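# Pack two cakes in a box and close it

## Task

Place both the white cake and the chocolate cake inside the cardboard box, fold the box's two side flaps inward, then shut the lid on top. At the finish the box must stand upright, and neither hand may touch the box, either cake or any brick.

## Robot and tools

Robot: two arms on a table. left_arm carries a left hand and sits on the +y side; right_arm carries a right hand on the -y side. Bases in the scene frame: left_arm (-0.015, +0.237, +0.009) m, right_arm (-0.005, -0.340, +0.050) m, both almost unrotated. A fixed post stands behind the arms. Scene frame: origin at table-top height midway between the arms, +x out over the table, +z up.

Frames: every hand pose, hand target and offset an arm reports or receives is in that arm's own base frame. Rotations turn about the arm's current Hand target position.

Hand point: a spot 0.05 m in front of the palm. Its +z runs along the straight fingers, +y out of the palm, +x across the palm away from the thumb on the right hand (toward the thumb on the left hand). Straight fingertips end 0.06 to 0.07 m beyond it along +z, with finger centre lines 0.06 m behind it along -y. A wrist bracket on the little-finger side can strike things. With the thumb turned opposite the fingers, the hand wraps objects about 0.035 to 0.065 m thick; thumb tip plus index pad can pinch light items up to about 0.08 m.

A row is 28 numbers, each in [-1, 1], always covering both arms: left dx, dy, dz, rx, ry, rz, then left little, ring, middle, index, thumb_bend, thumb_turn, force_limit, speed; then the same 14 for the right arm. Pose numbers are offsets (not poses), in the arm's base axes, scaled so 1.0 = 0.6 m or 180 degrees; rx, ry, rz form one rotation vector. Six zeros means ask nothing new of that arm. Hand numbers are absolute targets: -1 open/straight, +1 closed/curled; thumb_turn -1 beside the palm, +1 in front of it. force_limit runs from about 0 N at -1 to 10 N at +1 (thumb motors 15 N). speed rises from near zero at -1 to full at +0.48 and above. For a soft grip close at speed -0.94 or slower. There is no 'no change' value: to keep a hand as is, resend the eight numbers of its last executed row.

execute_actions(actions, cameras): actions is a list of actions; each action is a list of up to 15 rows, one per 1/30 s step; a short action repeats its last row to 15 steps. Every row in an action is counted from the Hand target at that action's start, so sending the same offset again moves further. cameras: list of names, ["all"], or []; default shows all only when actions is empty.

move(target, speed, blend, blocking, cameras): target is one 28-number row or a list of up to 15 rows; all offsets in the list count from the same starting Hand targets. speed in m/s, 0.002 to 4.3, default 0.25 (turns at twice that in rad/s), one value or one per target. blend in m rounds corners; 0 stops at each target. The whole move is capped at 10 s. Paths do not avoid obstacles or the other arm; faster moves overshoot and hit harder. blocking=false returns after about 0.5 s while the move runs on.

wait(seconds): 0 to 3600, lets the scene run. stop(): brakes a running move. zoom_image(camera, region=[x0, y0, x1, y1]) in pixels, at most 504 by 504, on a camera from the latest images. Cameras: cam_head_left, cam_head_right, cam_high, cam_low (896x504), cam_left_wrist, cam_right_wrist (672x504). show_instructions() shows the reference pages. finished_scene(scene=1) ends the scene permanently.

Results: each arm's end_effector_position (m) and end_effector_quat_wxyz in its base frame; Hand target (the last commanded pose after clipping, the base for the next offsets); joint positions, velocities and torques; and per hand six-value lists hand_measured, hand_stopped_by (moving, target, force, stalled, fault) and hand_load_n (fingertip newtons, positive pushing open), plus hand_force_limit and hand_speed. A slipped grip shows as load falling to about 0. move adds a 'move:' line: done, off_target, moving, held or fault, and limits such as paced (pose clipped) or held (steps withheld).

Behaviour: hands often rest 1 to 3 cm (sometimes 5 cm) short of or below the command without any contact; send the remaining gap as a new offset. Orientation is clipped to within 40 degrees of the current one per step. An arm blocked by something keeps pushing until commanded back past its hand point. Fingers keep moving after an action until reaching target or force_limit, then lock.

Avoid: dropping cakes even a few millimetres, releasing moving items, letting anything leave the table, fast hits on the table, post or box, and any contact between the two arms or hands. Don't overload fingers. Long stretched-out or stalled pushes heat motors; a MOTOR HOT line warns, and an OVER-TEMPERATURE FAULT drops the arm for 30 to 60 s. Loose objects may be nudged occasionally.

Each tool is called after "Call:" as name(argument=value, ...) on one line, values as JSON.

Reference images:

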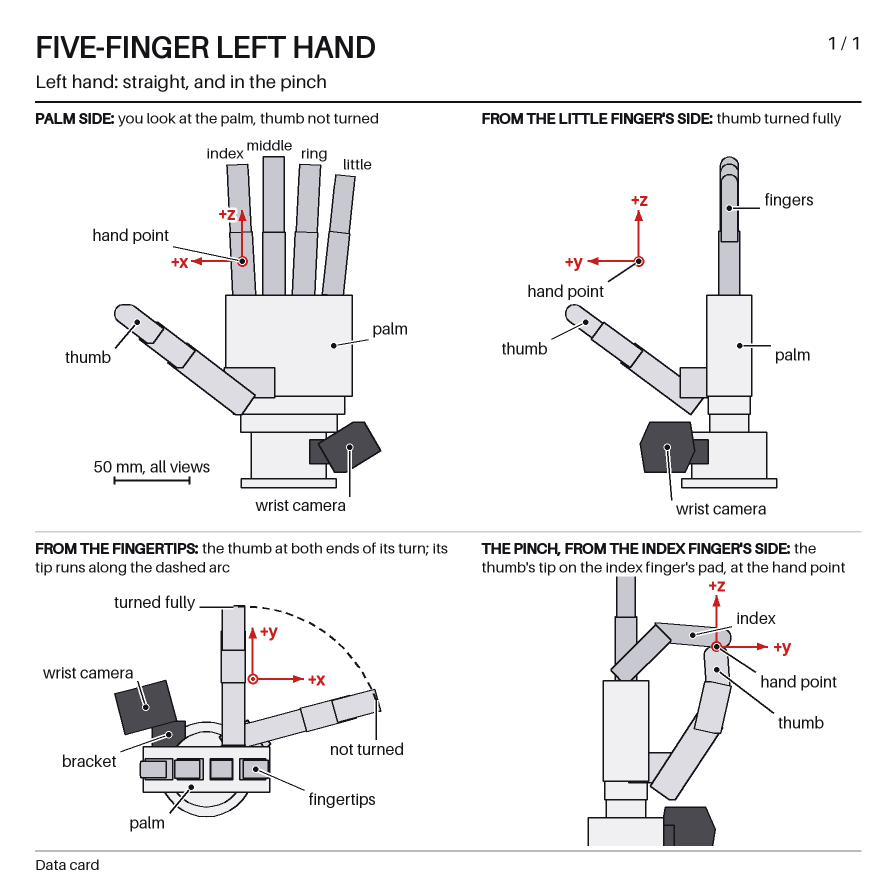

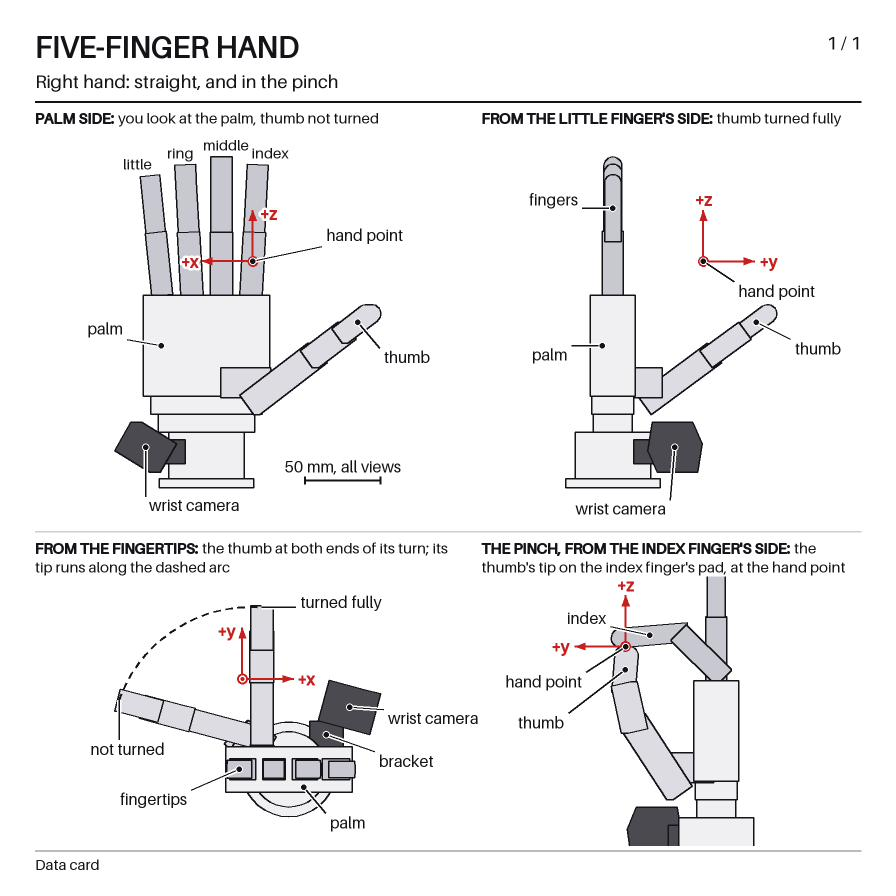

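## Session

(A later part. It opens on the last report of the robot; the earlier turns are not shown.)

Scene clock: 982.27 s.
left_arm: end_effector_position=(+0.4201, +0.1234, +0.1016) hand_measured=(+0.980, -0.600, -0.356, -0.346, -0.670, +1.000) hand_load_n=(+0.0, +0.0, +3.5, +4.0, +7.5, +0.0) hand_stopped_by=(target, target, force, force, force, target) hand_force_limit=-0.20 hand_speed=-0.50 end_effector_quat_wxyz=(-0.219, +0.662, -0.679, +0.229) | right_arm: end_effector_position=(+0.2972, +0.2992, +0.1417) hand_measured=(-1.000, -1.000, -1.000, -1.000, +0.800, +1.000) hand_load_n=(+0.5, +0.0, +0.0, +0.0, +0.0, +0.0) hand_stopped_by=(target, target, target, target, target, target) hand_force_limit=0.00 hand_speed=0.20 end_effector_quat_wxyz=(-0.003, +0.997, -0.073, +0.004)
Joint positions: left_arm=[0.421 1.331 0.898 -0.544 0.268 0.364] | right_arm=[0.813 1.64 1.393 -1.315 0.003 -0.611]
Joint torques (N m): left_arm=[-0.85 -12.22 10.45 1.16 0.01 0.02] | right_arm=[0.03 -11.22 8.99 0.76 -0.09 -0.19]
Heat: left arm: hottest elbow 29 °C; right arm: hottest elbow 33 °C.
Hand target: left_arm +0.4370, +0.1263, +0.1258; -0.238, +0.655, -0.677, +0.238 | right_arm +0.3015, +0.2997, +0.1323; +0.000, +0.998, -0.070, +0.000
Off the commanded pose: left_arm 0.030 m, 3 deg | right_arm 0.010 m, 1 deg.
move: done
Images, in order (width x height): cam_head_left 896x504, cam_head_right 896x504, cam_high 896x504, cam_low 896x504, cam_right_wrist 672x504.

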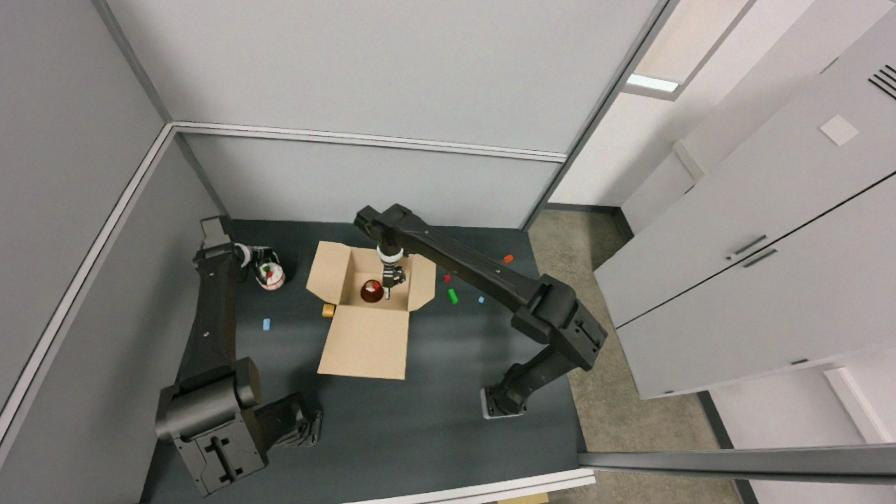

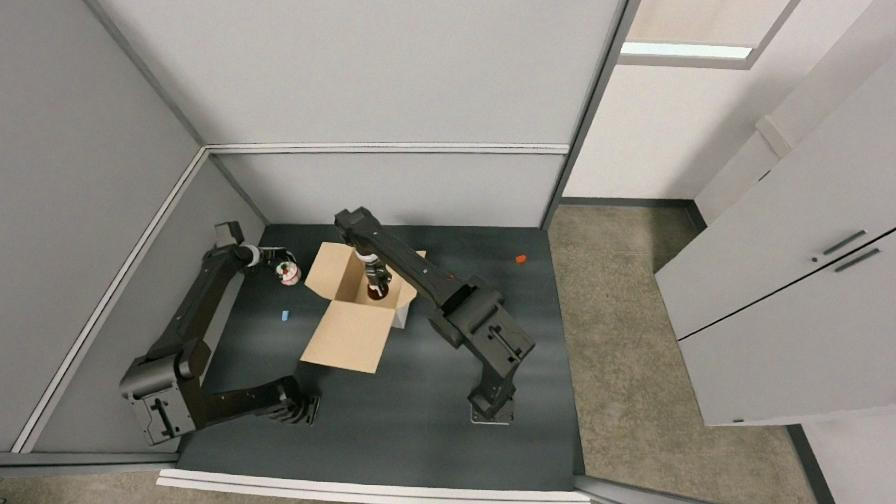

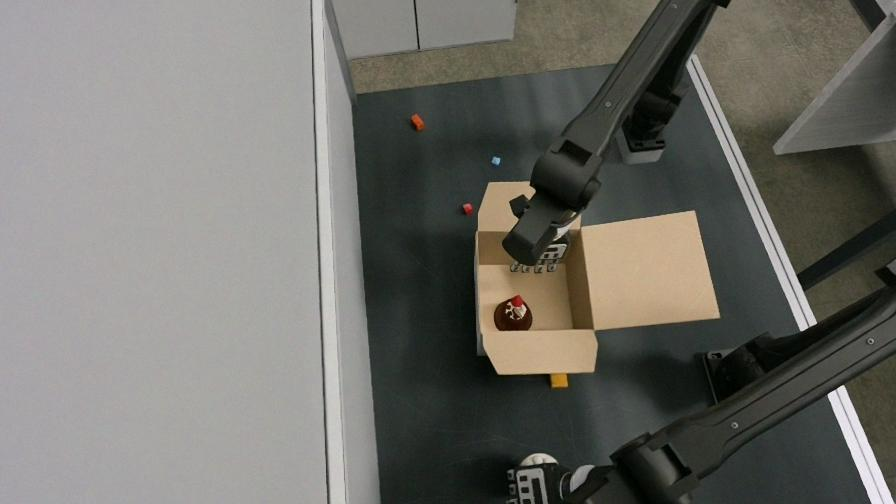

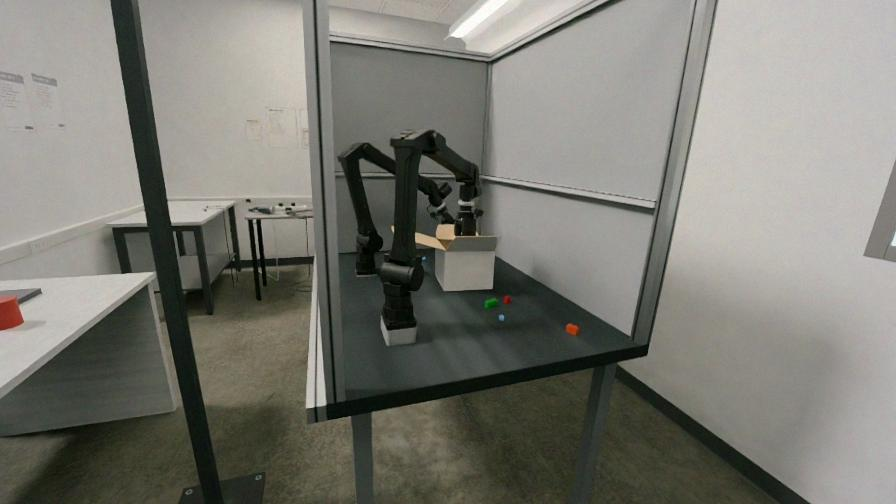

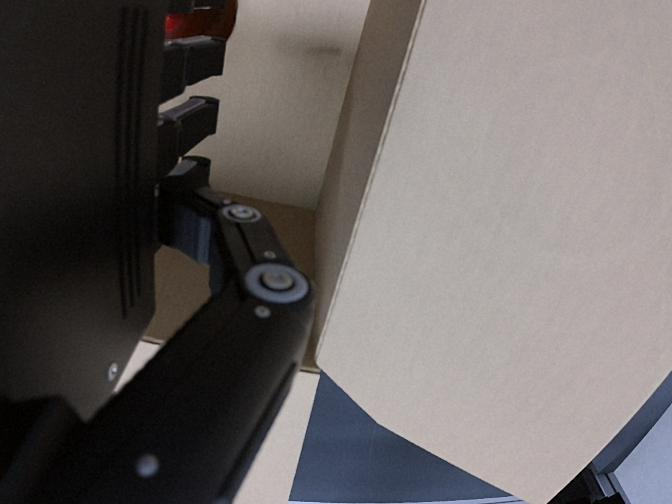

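Call:
move(target=[0,0,0,0,0,0,0.98,-0.6,-0.2,-0.2,-0.4,1,-0.2,-0.5, 0.0,-0.012,-0.1,0,0,0,-1,-1,-1,-1,0.8,1,0,0.2], cameras=["cam_high","cam_head_left","cam_head_right","cam_right_wrist","cam_low"], speed=0.08)

Call:
zoom_image(camera="cam_high", region=[440, 150, 640, 400])

Call:
zoom_image(camera="cam_head_left", region=[330, 230, 430, 330])

Call:
zoom_image(camera="cam_head_right", region=[330, 230, 430, 330])

Scene clock: 992.87 s.
left_arm: end_effector_position=(+0.4201, +0.1234, +0.1016) hand_measured=(+0.980, -0.600, -0.356, -0.346, -0.670, +1.000) hand_load_n=(+0.0, +0.0, +3.5, +4.0, +8.0, +0.0) hand_stopped_by=(target, target, force, force, force, target) hand_force_limit=-0.20 hand_speed=-0.50 end_effector_quat_wxyz=(-0.219, +0.662, -0.679, +0.229) | right_arm: end_effector_position=(+0.2982, +0.2936, +0.0827) hand_measured=(-1.000, -1.000, -1.000, -1.000, +0.800, +1.000) hand_load_n=(+0.0, +0.0, +0.0, +0.0, +0.0, +0.0) hand_stopped_by=(target, target, target, target, target, target) hand_force_limit=0.00 hand_speed=0.20 end_effector_quat_wxyz=(-0.004, +0.997, -0.073, +0.005)
Joint positions: left_arm=[0.421 1.331 0.898 -0.544 0.268 0.364] | right_arm=[0.804 1.678 1.279 -1.16 0.003 -0.621]
Joint torques (N m): left_arm=[-0.56 -11.46 10.55 0.55 -0.02 -0.01] | right_arm=[0.09 -11.05 8.44 0.75 -0.1 -0.14]
Heat: left arm: hottest elbow 29 °C; right arm: hottest elbow 32 °C.
Hand target: left_arm +0.4370, +0.1263, +0.1258; -0.238, +0.655, -0.677, +0.238 | right_arm +0.3015, +0.2925, +0.0723; +0.000, +0.998, -0.070, +0.000
Off the commanded pose: left_arm 0.030 m, 3 deg | right_arm 0.011 m, 1 deg.
move: off_target (right_arm)
Images, in order (width x height): cam_head_left 896x504, cam_head_right 896x504, cam_high 896x504, cam_low 896x504, cam_right_wrist 672x504.

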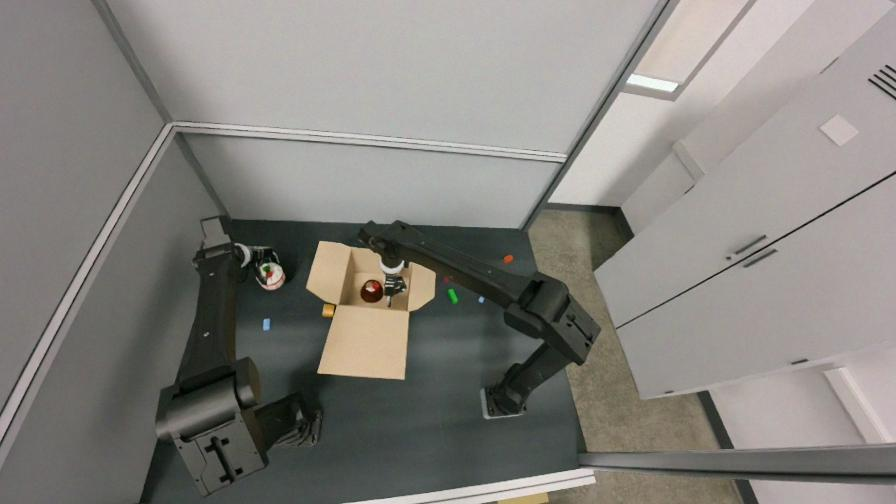

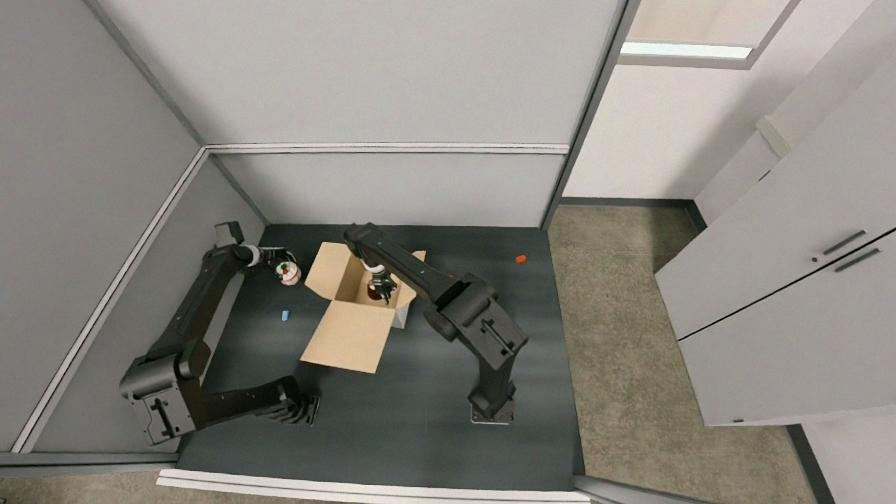

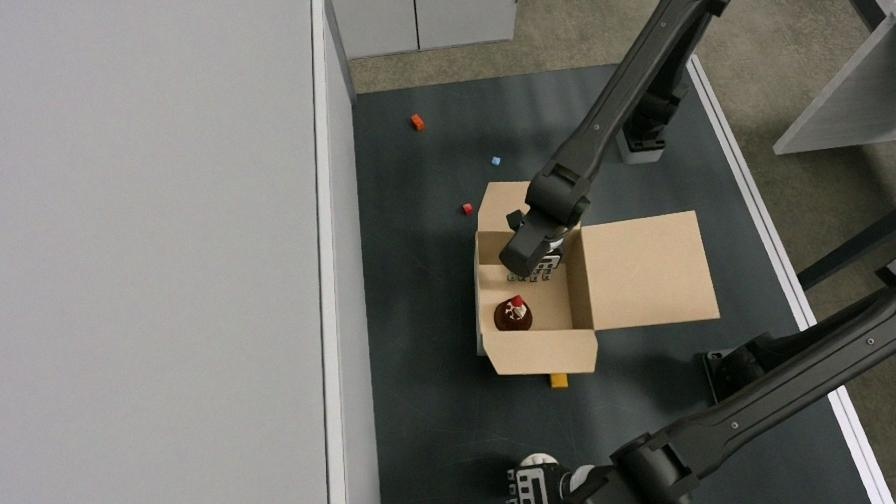

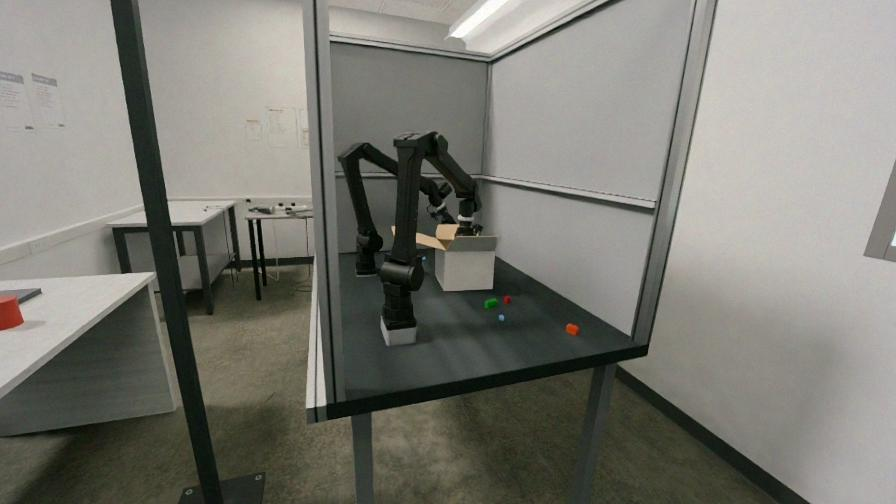

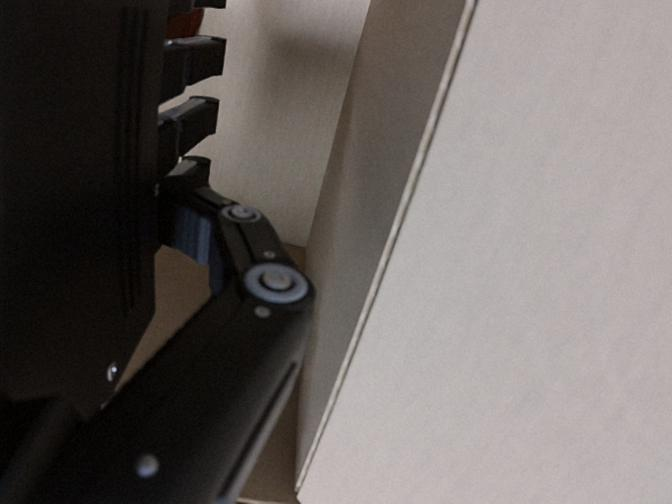

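Scaled by 2.016.

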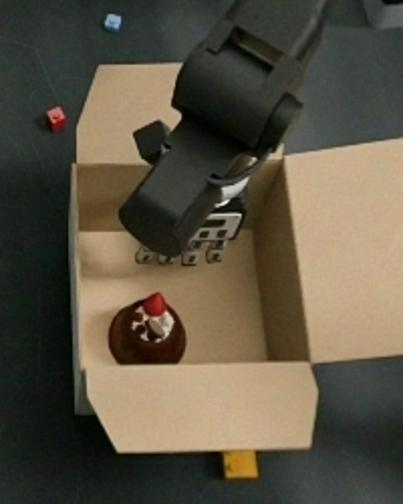

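Scaled by 5.040.

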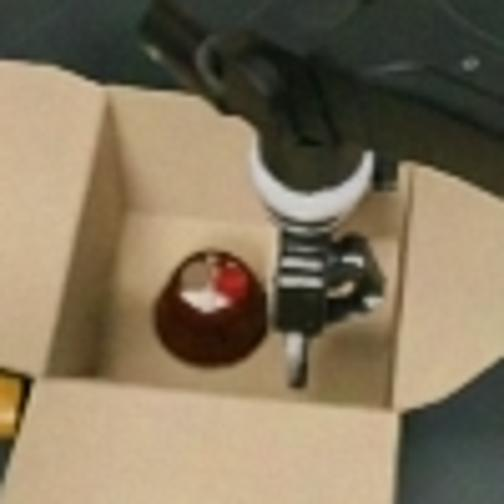

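Scaled by 5.040.

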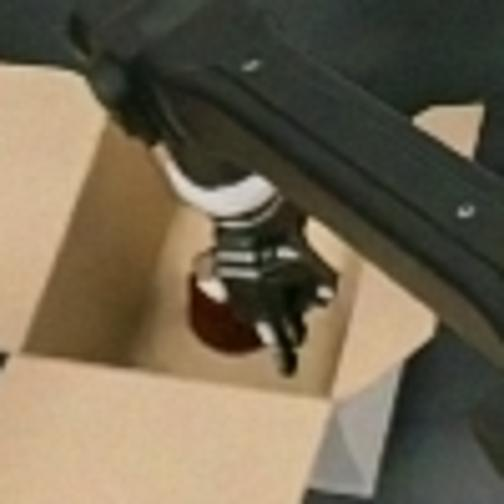

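Call:
move(target=[0,0,0,0,0,0,0.98,-0.6,-0.2,-0.2,-0.4,1,-0.2,-0.5, 0.0,-0.003,-0.045,0,0,0,-1,-1,-1,-1,0.8,1,0,0.2], cameras=["cam_high","cam_head_left","cam_head_right","cam_right_wrist"], speed=0.06)

Call:
zoom_image(camera="cam_high", region=[460, 230, 600, 350])

Call:
zoom_image(camera="cam_head_left", region=[330, 230, 430, 330])

Call:
zoom_image(camera="cam_head_right", region=[330, 230, 430, 330])

Scene clock: 1000.90 s.
left_arm: end_effector_position=(+0.4201, +0.1234, +0.1016) hand_measured=(+0.980, -0.600, -0.356, -0.346, -0.670, +1.000) hand_load_n=(+0.0, +0.0, +3.5, +4.0, +7.5, +0.0) hand_stopped_by=(target, target, force, force, force, target) hand_force_limit=-0.20 hand_speed=-0.50 end_effector_quat_wxyz=(-0.219, +0.662, -0.679, +0.229) | right_arm: end_effector_position=(+0.2986, +0.2924, +0.0557) hand_measured=(-1.000, -1.000, -1.000, -1.000, +0.800, +1.000) hand_load_n=(+0.0, +0.0, +0.0, +0.0, +0.0, +0.0) hand_stopped_by=(target, target, target, target, target, target) hand_force_limit=0.00 hand_speed=0.20 end_effector_quat_wxyz=(-0.004, +0.997, -0.073, +0.005)
Joint positions: left_arm=[0.421 1.331 0.898 -0.544 0.268 0.364] | right_arm=[0.802 1.706 1.239 -1.091 0.003 -0.624]
Joint torques (N m): left_arm=[0.21 -11.69 10.51 0.57 0.04 0.03] | right_arm=[0.26 -11.11 8.12 0.87 -0.08 -0.18]
Heat: left arm: hottest elbow 29 °C; right arm: hottest elbow 32 °C.
Hand target: left_arm +0.4370, +0.1263, +0.1258; -0.238, +0.655, -0.677, +0.238 | right_arm +0.3014, +0.2908, +0.0452; +0.000, +0.998, -0.070, +0.000
Off the commanded pose: left_arm 0.030 m, 3 deg | right_arm 0.011 m, 1 deg.
move: off_target (right_arm)
Images, in order (width x height): cam_head_left 896x504, cam_head_right 896x504, cam_high 896x504, cam_right_wrist 672x504.

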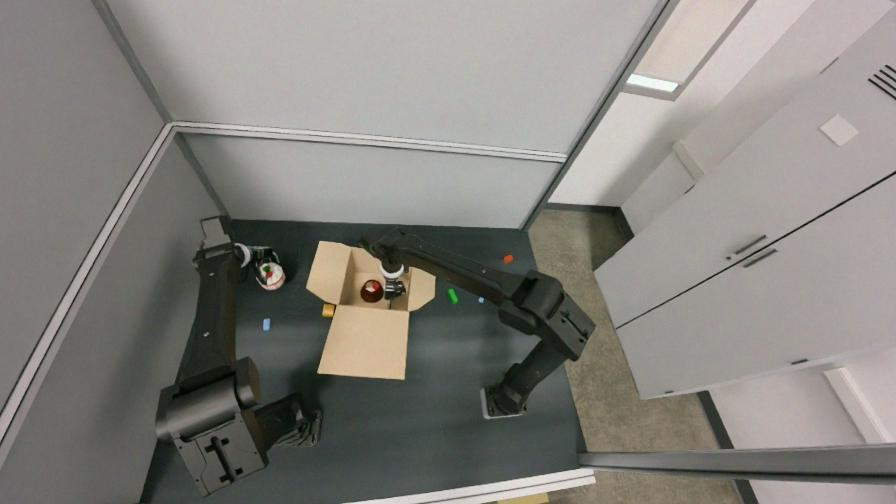

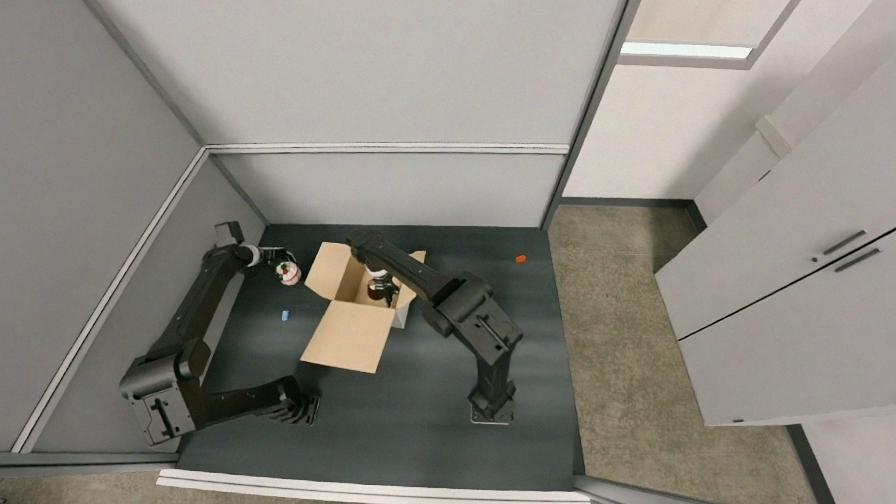

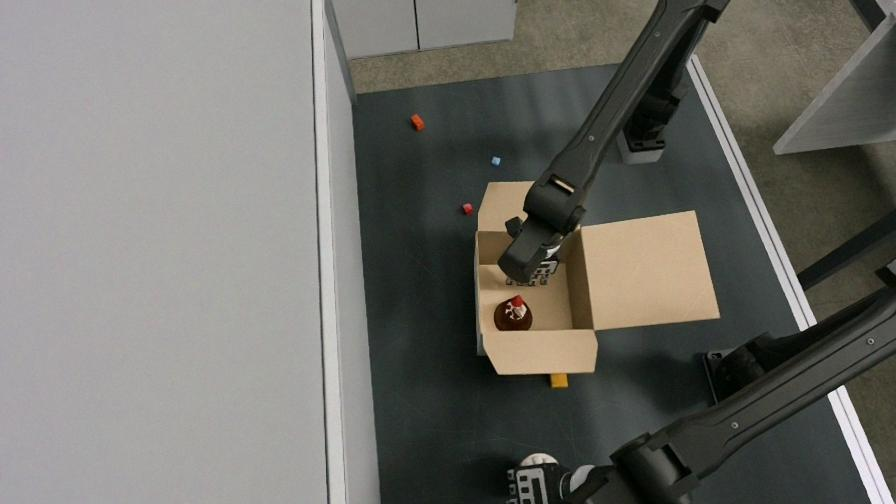

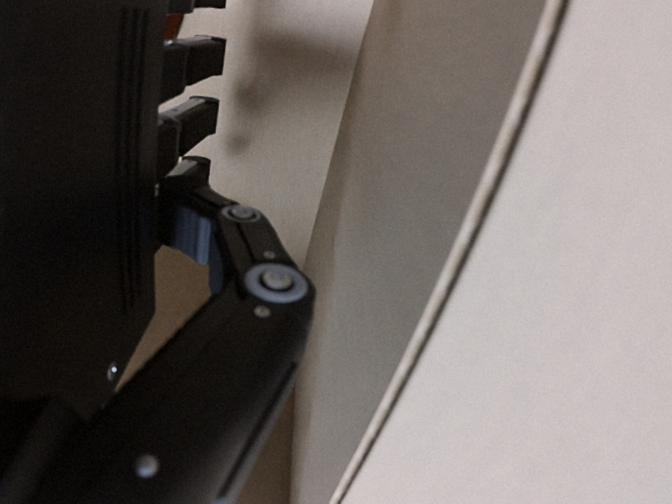

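Scaled by 3.600.

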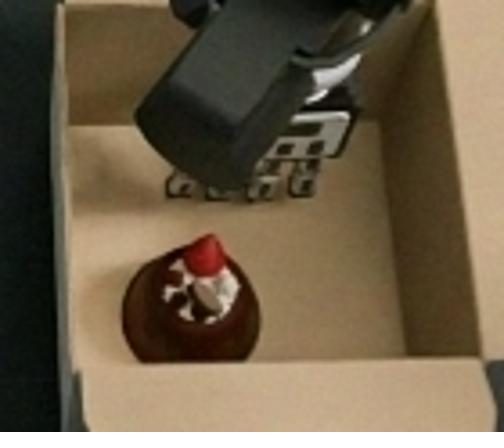

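Scaled by 5.040.

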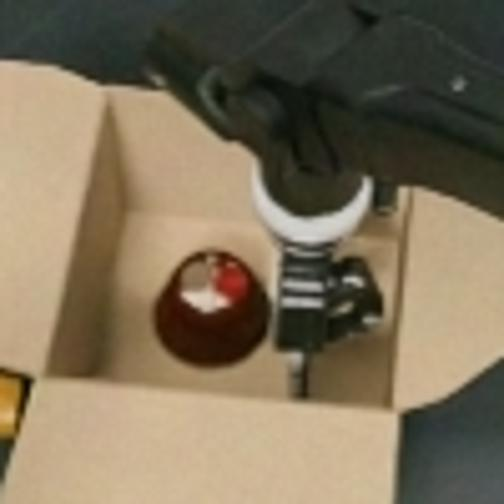

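Scaled by 5.040.

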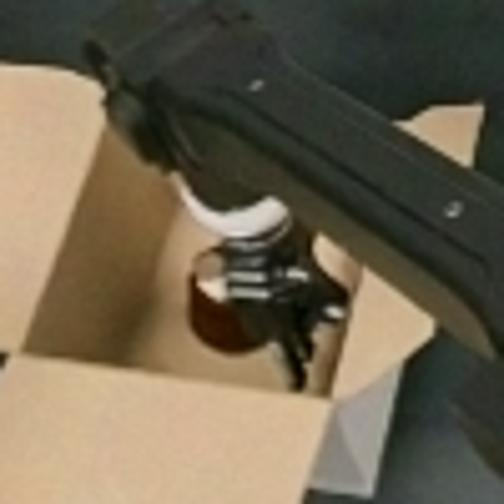

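Call:
move(target=[0,0,0,0,0,0,0.98,-0.6,-0.2,-0.2,-0.4,1,-0.2,-0.5, 0.006,0.047,0.0,0,0,0,-1,-1,-1,-1,0.8,1,0,0.2], cameras=["cam_high","cam_head_left","cam_head_right"], speed=0.04)

Call:
zoom_image(camera="cam_high", region=[460, 230, 600, 350])

Call:
zoom_image(camera="cam_head_left", region=[330, 230, 430, 330])

Scene clock: 1009.10 s.
left_arm: end_effector_position=(+0.4201, +0.1234, +0.1016) hand_measured=(+0.980, -0.600, -0.356, -0.346, -0.670, +1.000) hand_load_n=(+0.0, +0.0, +3.5, +4.0, +7.5, +0.0) hand_stopped_by=(target, target, force, force, force, target) hand_force_limit=-0.20 hand_speed=-0.50 end_effector_quat_wxyz=(-0.219, +0.662, -0.679, +0.229) | right_arm: end_effector_position=(+0.2999, +0.3081, +0.0467) hand_measured=(-1.000, -1.000, -1.000, -1.000, +0.800, +1.000) hand_load_n=(+0.0, +0.0, +0.0, +0.0, +0.0, +0.0) hand_stopped_by=(target, target, target, target, target, target) hand_force_limit=0.00 hand_speed=0.20 end_effector_quat_wxyz=(+0.000, +0.998, -0.065, +0.002)
Joint positions: left_arm=[0.421 1.331 0.898 -0.544 0.268 0.364] | right_arm=[0.824 1.753 1.275 -1.091 0.003 -0.616]
Joint torques (N m): left_arm=[-0.03 -11.63 10.61 0.9 0.09 0] | right_arm=[1.03 -11.34 11.29 -0.13 -0.09 0.09]
Heat: left arm: hottest elbow 30 °C; right arm: hottest elbow 31 °C.
Hand target: left_arm +0.4370, +0.1263, +0.1258; -0.238, +0.655, -0.677, +0.238 | right_arm +0.3051, +0.3189, +0.0453; +0.000, +0.998, -0.070, +0.000
Off the commanded pose: left_arm 0.030 m, 3 deg | right_arm 0.012 m, 1 deg.
move: off_target (right_arm)
Images, in order (width x height): cam_head_left 896x504, cam_head_right 896x504, cam_high 896x504.

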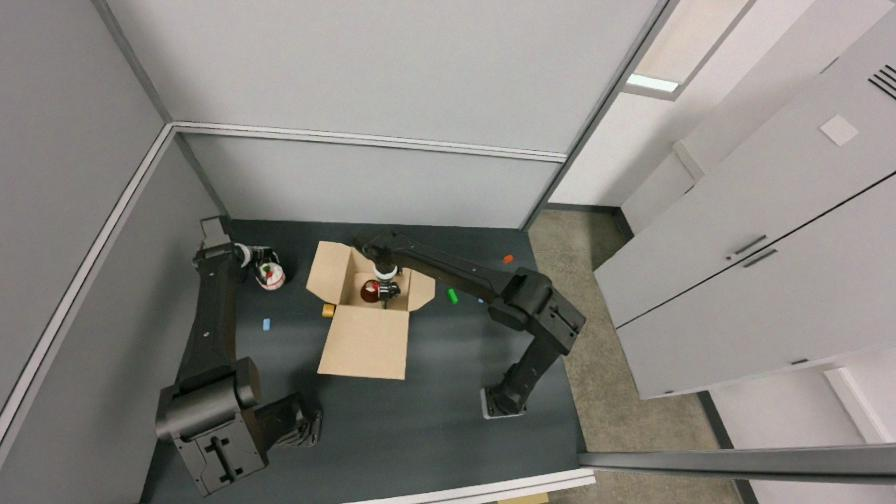

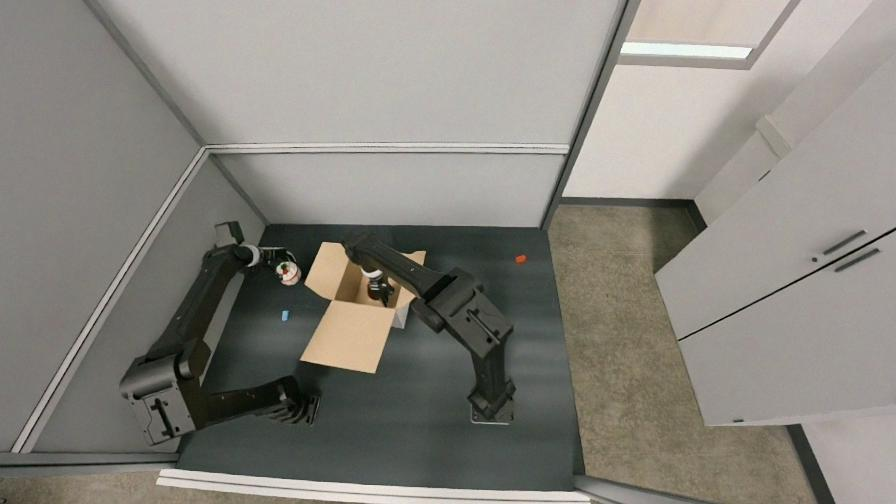

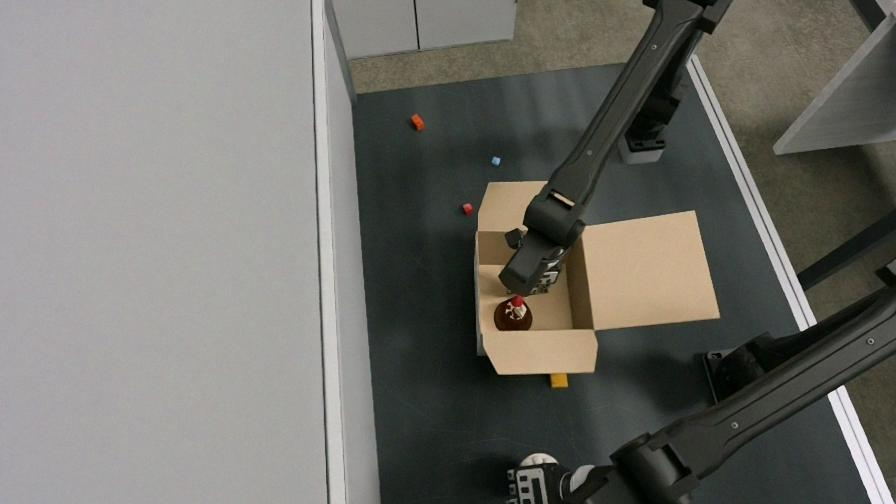

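Scaled by 3.600.

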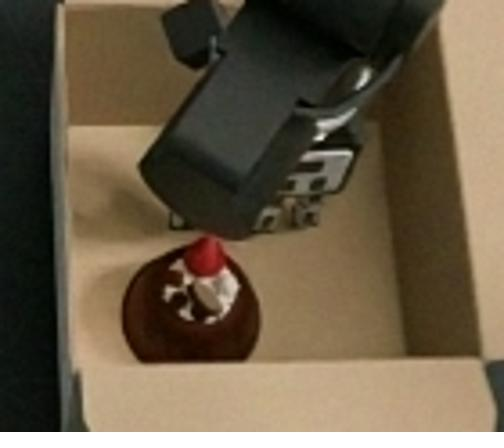

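Scaled by 5.040.

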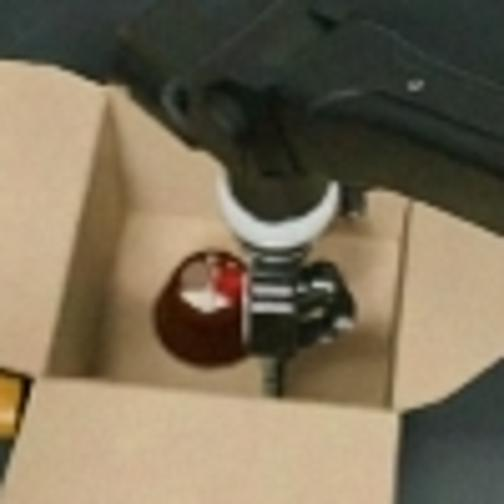

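Call:
move(target=[0,0,0,0,0,0,0.98,-0.6,-0.2,-0.2,-0.4,1,-0.2,-0.5, 0.003,0.033,0.005,0,0,0,-1,-1,-1,-1,0.8,1,0,0.2], cameras=["cam_high","cam_head_left","cam_head_right"], speed=0.04)

Call:
zoom_image(camera="cam_high", region=[460, 230, 600, 350])

Call:
zoom_image(camera="cam_head_left", region=[330, 230, 430, 330])

Scene clock: 1015.27 s.
left_arm: end_effector_position=(+0.4201, +0.1234, +0.1016) hand_measured=(+0.980, -0.600, -0.356, -0.346, -0.670, +1.000) hand_load_n=(+0.0, +0.0, +3.5, +4.0, +7.5, +0.0) hand_stopped_by=(target, target, force, force, force, target) hand_force_limit=-0.20 hand_speed=-0.50 end_effector_quat_wxyz=(-0.219, +0.662, -0.679, +0.229) | right_arm: end_effector_position=(+0.3021, +0.3268, +0.0482) hand_measured=(-1.000, -1.000, -1.000, -1.000, +0.800, +1.000) hand_load_n=(-0.5, +0.0, +0.0, +0.0, +0.0, +0.0) hand_stopped_by=(target, target, target, target, target, target) hand_force_limit=0.00 hand_speed=0.20 end_effector_quat_wxyz=(+0.001, +0.998, -0.066, +0.001)
Joint positions: left_arm=[0.421 1.331 0.898 -0.544 0.268 0.364] | right_arm=[0.845 1.788 1.328 -1.111 0.003 -0.593]
Joint torques (N m): left_arm=[0.03 -12.16 10.8 0.85 0.01 0.02] | right_arm=[1.32 -12.1 11.55 -0.31 -0.09 0.11]
Heat: left arm: hottest elbow 30 °C; right arm: hottest elbow 31 °C.
Hand target: left_arm +0.4370, +0.1263, +0.1258; -0.238, +0.655, -0.677, +0.238 | right_arm +0.3068, +0.3386, +0.0482; +0.000, +0.998, -0.070, +0.000
Off the commanded pose: left_arm 0.030 m, 3 deg | right_arm 0.013 m, 0 deg.
move: off_target (right_arm)
Images, in order (width x height): cam_head_left 896x504, cam_head_right 896x504, cam_high 896x504.

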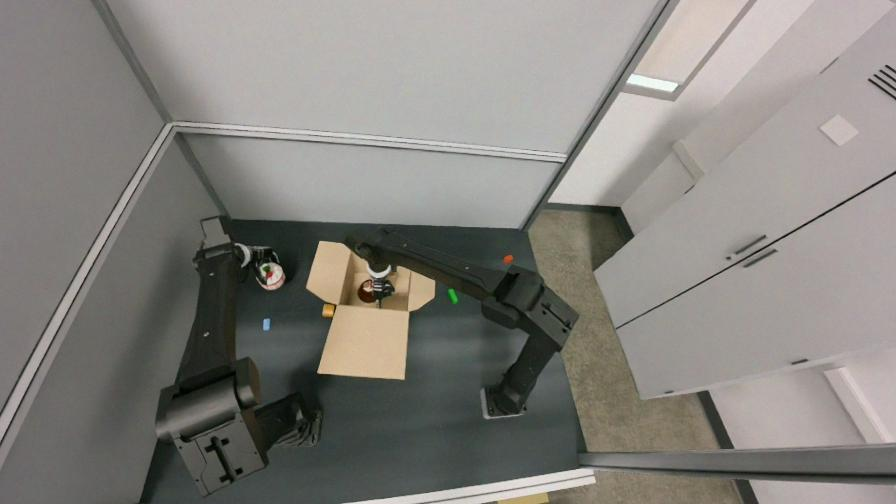

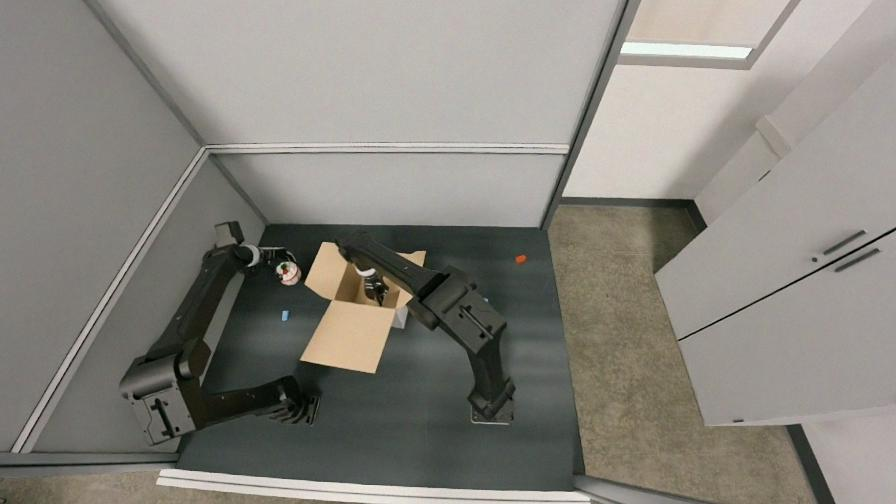

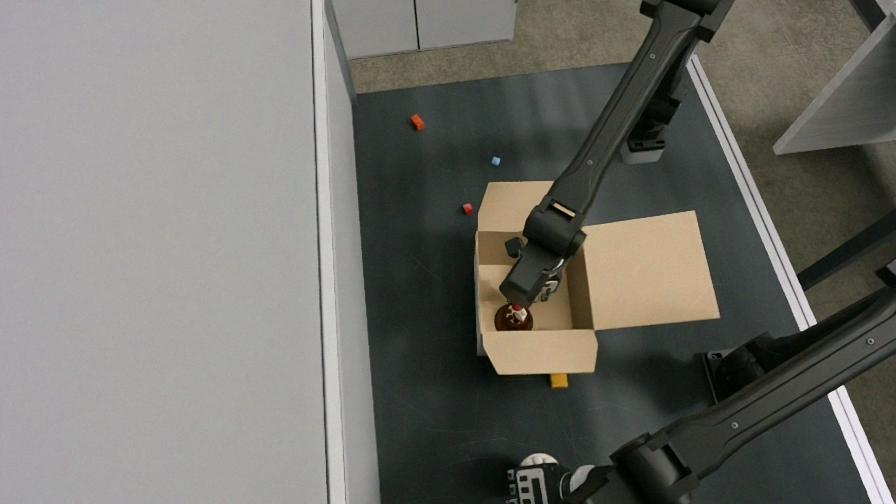

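Scaled by 3.600.

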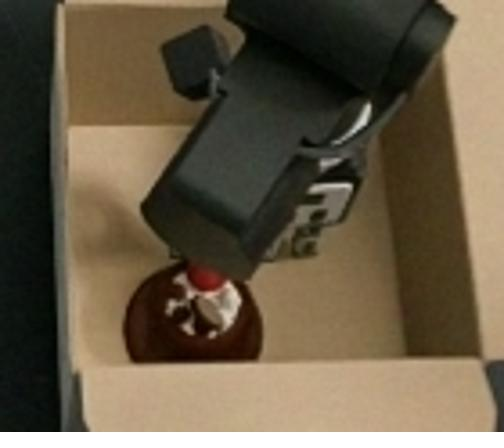

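Scaled by 5.040.

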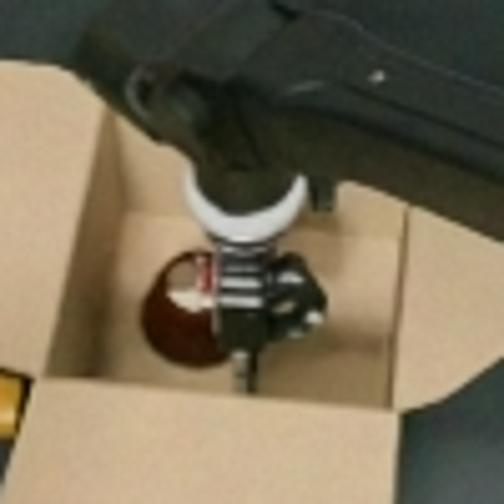

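Call:
move(target=[0,0,0,0,0,0,0.98,-0.6,-0.2,-0.2,-0.4,1,-0.2,-0.5, 0.003,0.021,0.0,0,0,0,-1,-1,-1,-1,0.8,1,0,0.2], cameras=["cam_high","cam_head_left","cam_head_right"], speed=0.04)

Call:
zoom_image(camera="cam_high", region=[460, 230, 600, 350])

Call:
zoom_image(camera="cam_head_left", region=[330, 230, 430, 330])

Scene clock: 1021.37 s.
left_arm: end_effector_position=(+0.4201, +0.1234, +0.1016) hand_measured=(+0.980, -0.600, -0.356, -0.346, -0.670, +1.000) hand_load_n=(+0.0, +0.0, +3.5, +4.0, +8.0, +0.0) hand_stopped_by=(target, target, force, force, force, target) hand_force_limit=-0.20 hand_speed=-0.50 end_effector_quat_wxyz=(-0.219, +0.662, -0.679, +0.229) | right_arm: end_effector_position=(+0.3041, +0.3396, +0.0486) hand_measured=(-1.000, -1.000, -1.000, -1.000, +0.800, +1.000) hand_load_n=(+0.0, +0.0, +0.0, +0.0, +0.0, +0.0) hand_stopped_by=(target, target, target, target, target, target) hand_force_limit=0.00 hand_speed=0.20 end_effector_quat_wxyz=(+0.001, +0.998, -0.066, +0.001)
Joint positions: left_arm=[0.421 1.331 0.898 -0.544 0.268 0.364] | right_arm=[0.858 1.812 1.365 -1.123 0.003 -0.58]
Joint torques (N m): left_arm=[-0.5 -11.28 10.43 0.94 0.06 0] | right_arm=[1.32 -12.28 11.59 -0.32 -0.08 0.1]
Heat: left arm: hottest elbow 30 °C; right arm: hottest elbow 32 °C.
Hand target: left_arm +0.4370, +0.1263, +0.1258; -0.238, +0.655, -0.677, +0.238 | right_arm +0.3087, +0.3512, +0.0483; +0.000, +0.998, -0.070, +0.000
Off the commanded pose: left_arm 0.030 m, 3 deg | right_arm 0.013 m, 0 deg.
move: off_target (right_arm)
Images, in order (width x height): cam_head_left 896x504, cam_head_right 896x504, cam_high 896x504.

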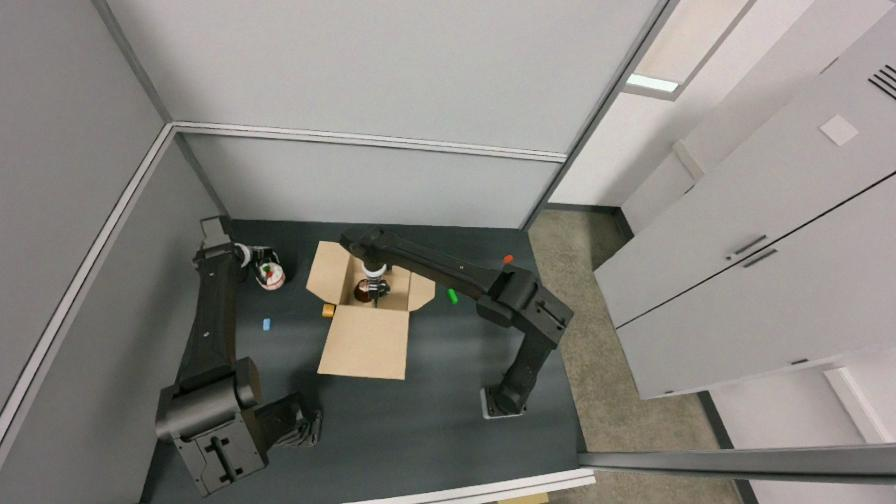

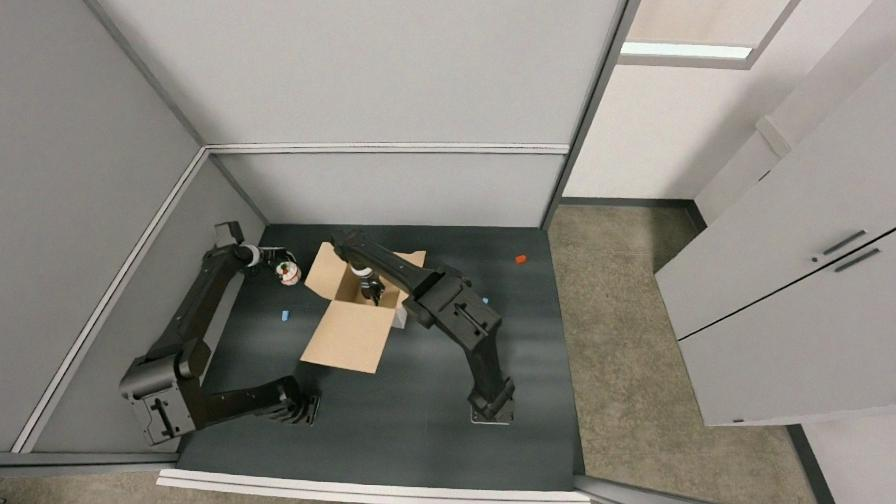

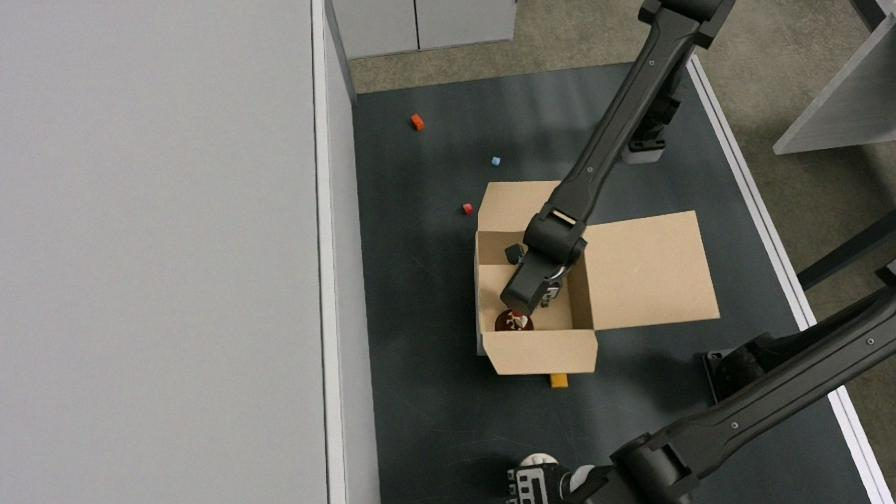

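Scaled by 3.600.

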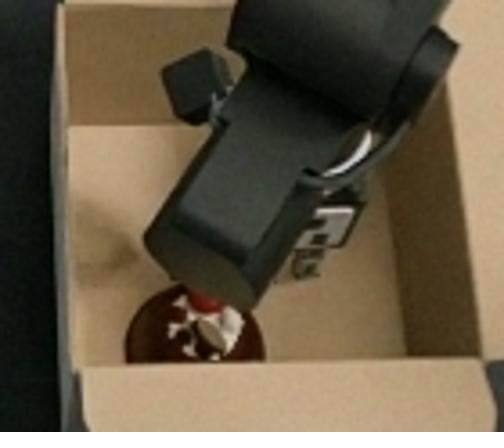

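Scaled by 5.040.

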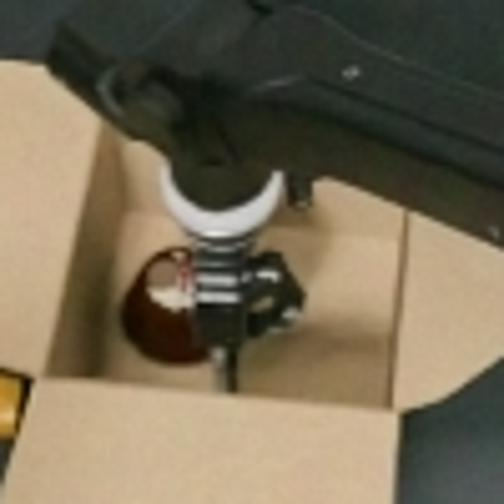

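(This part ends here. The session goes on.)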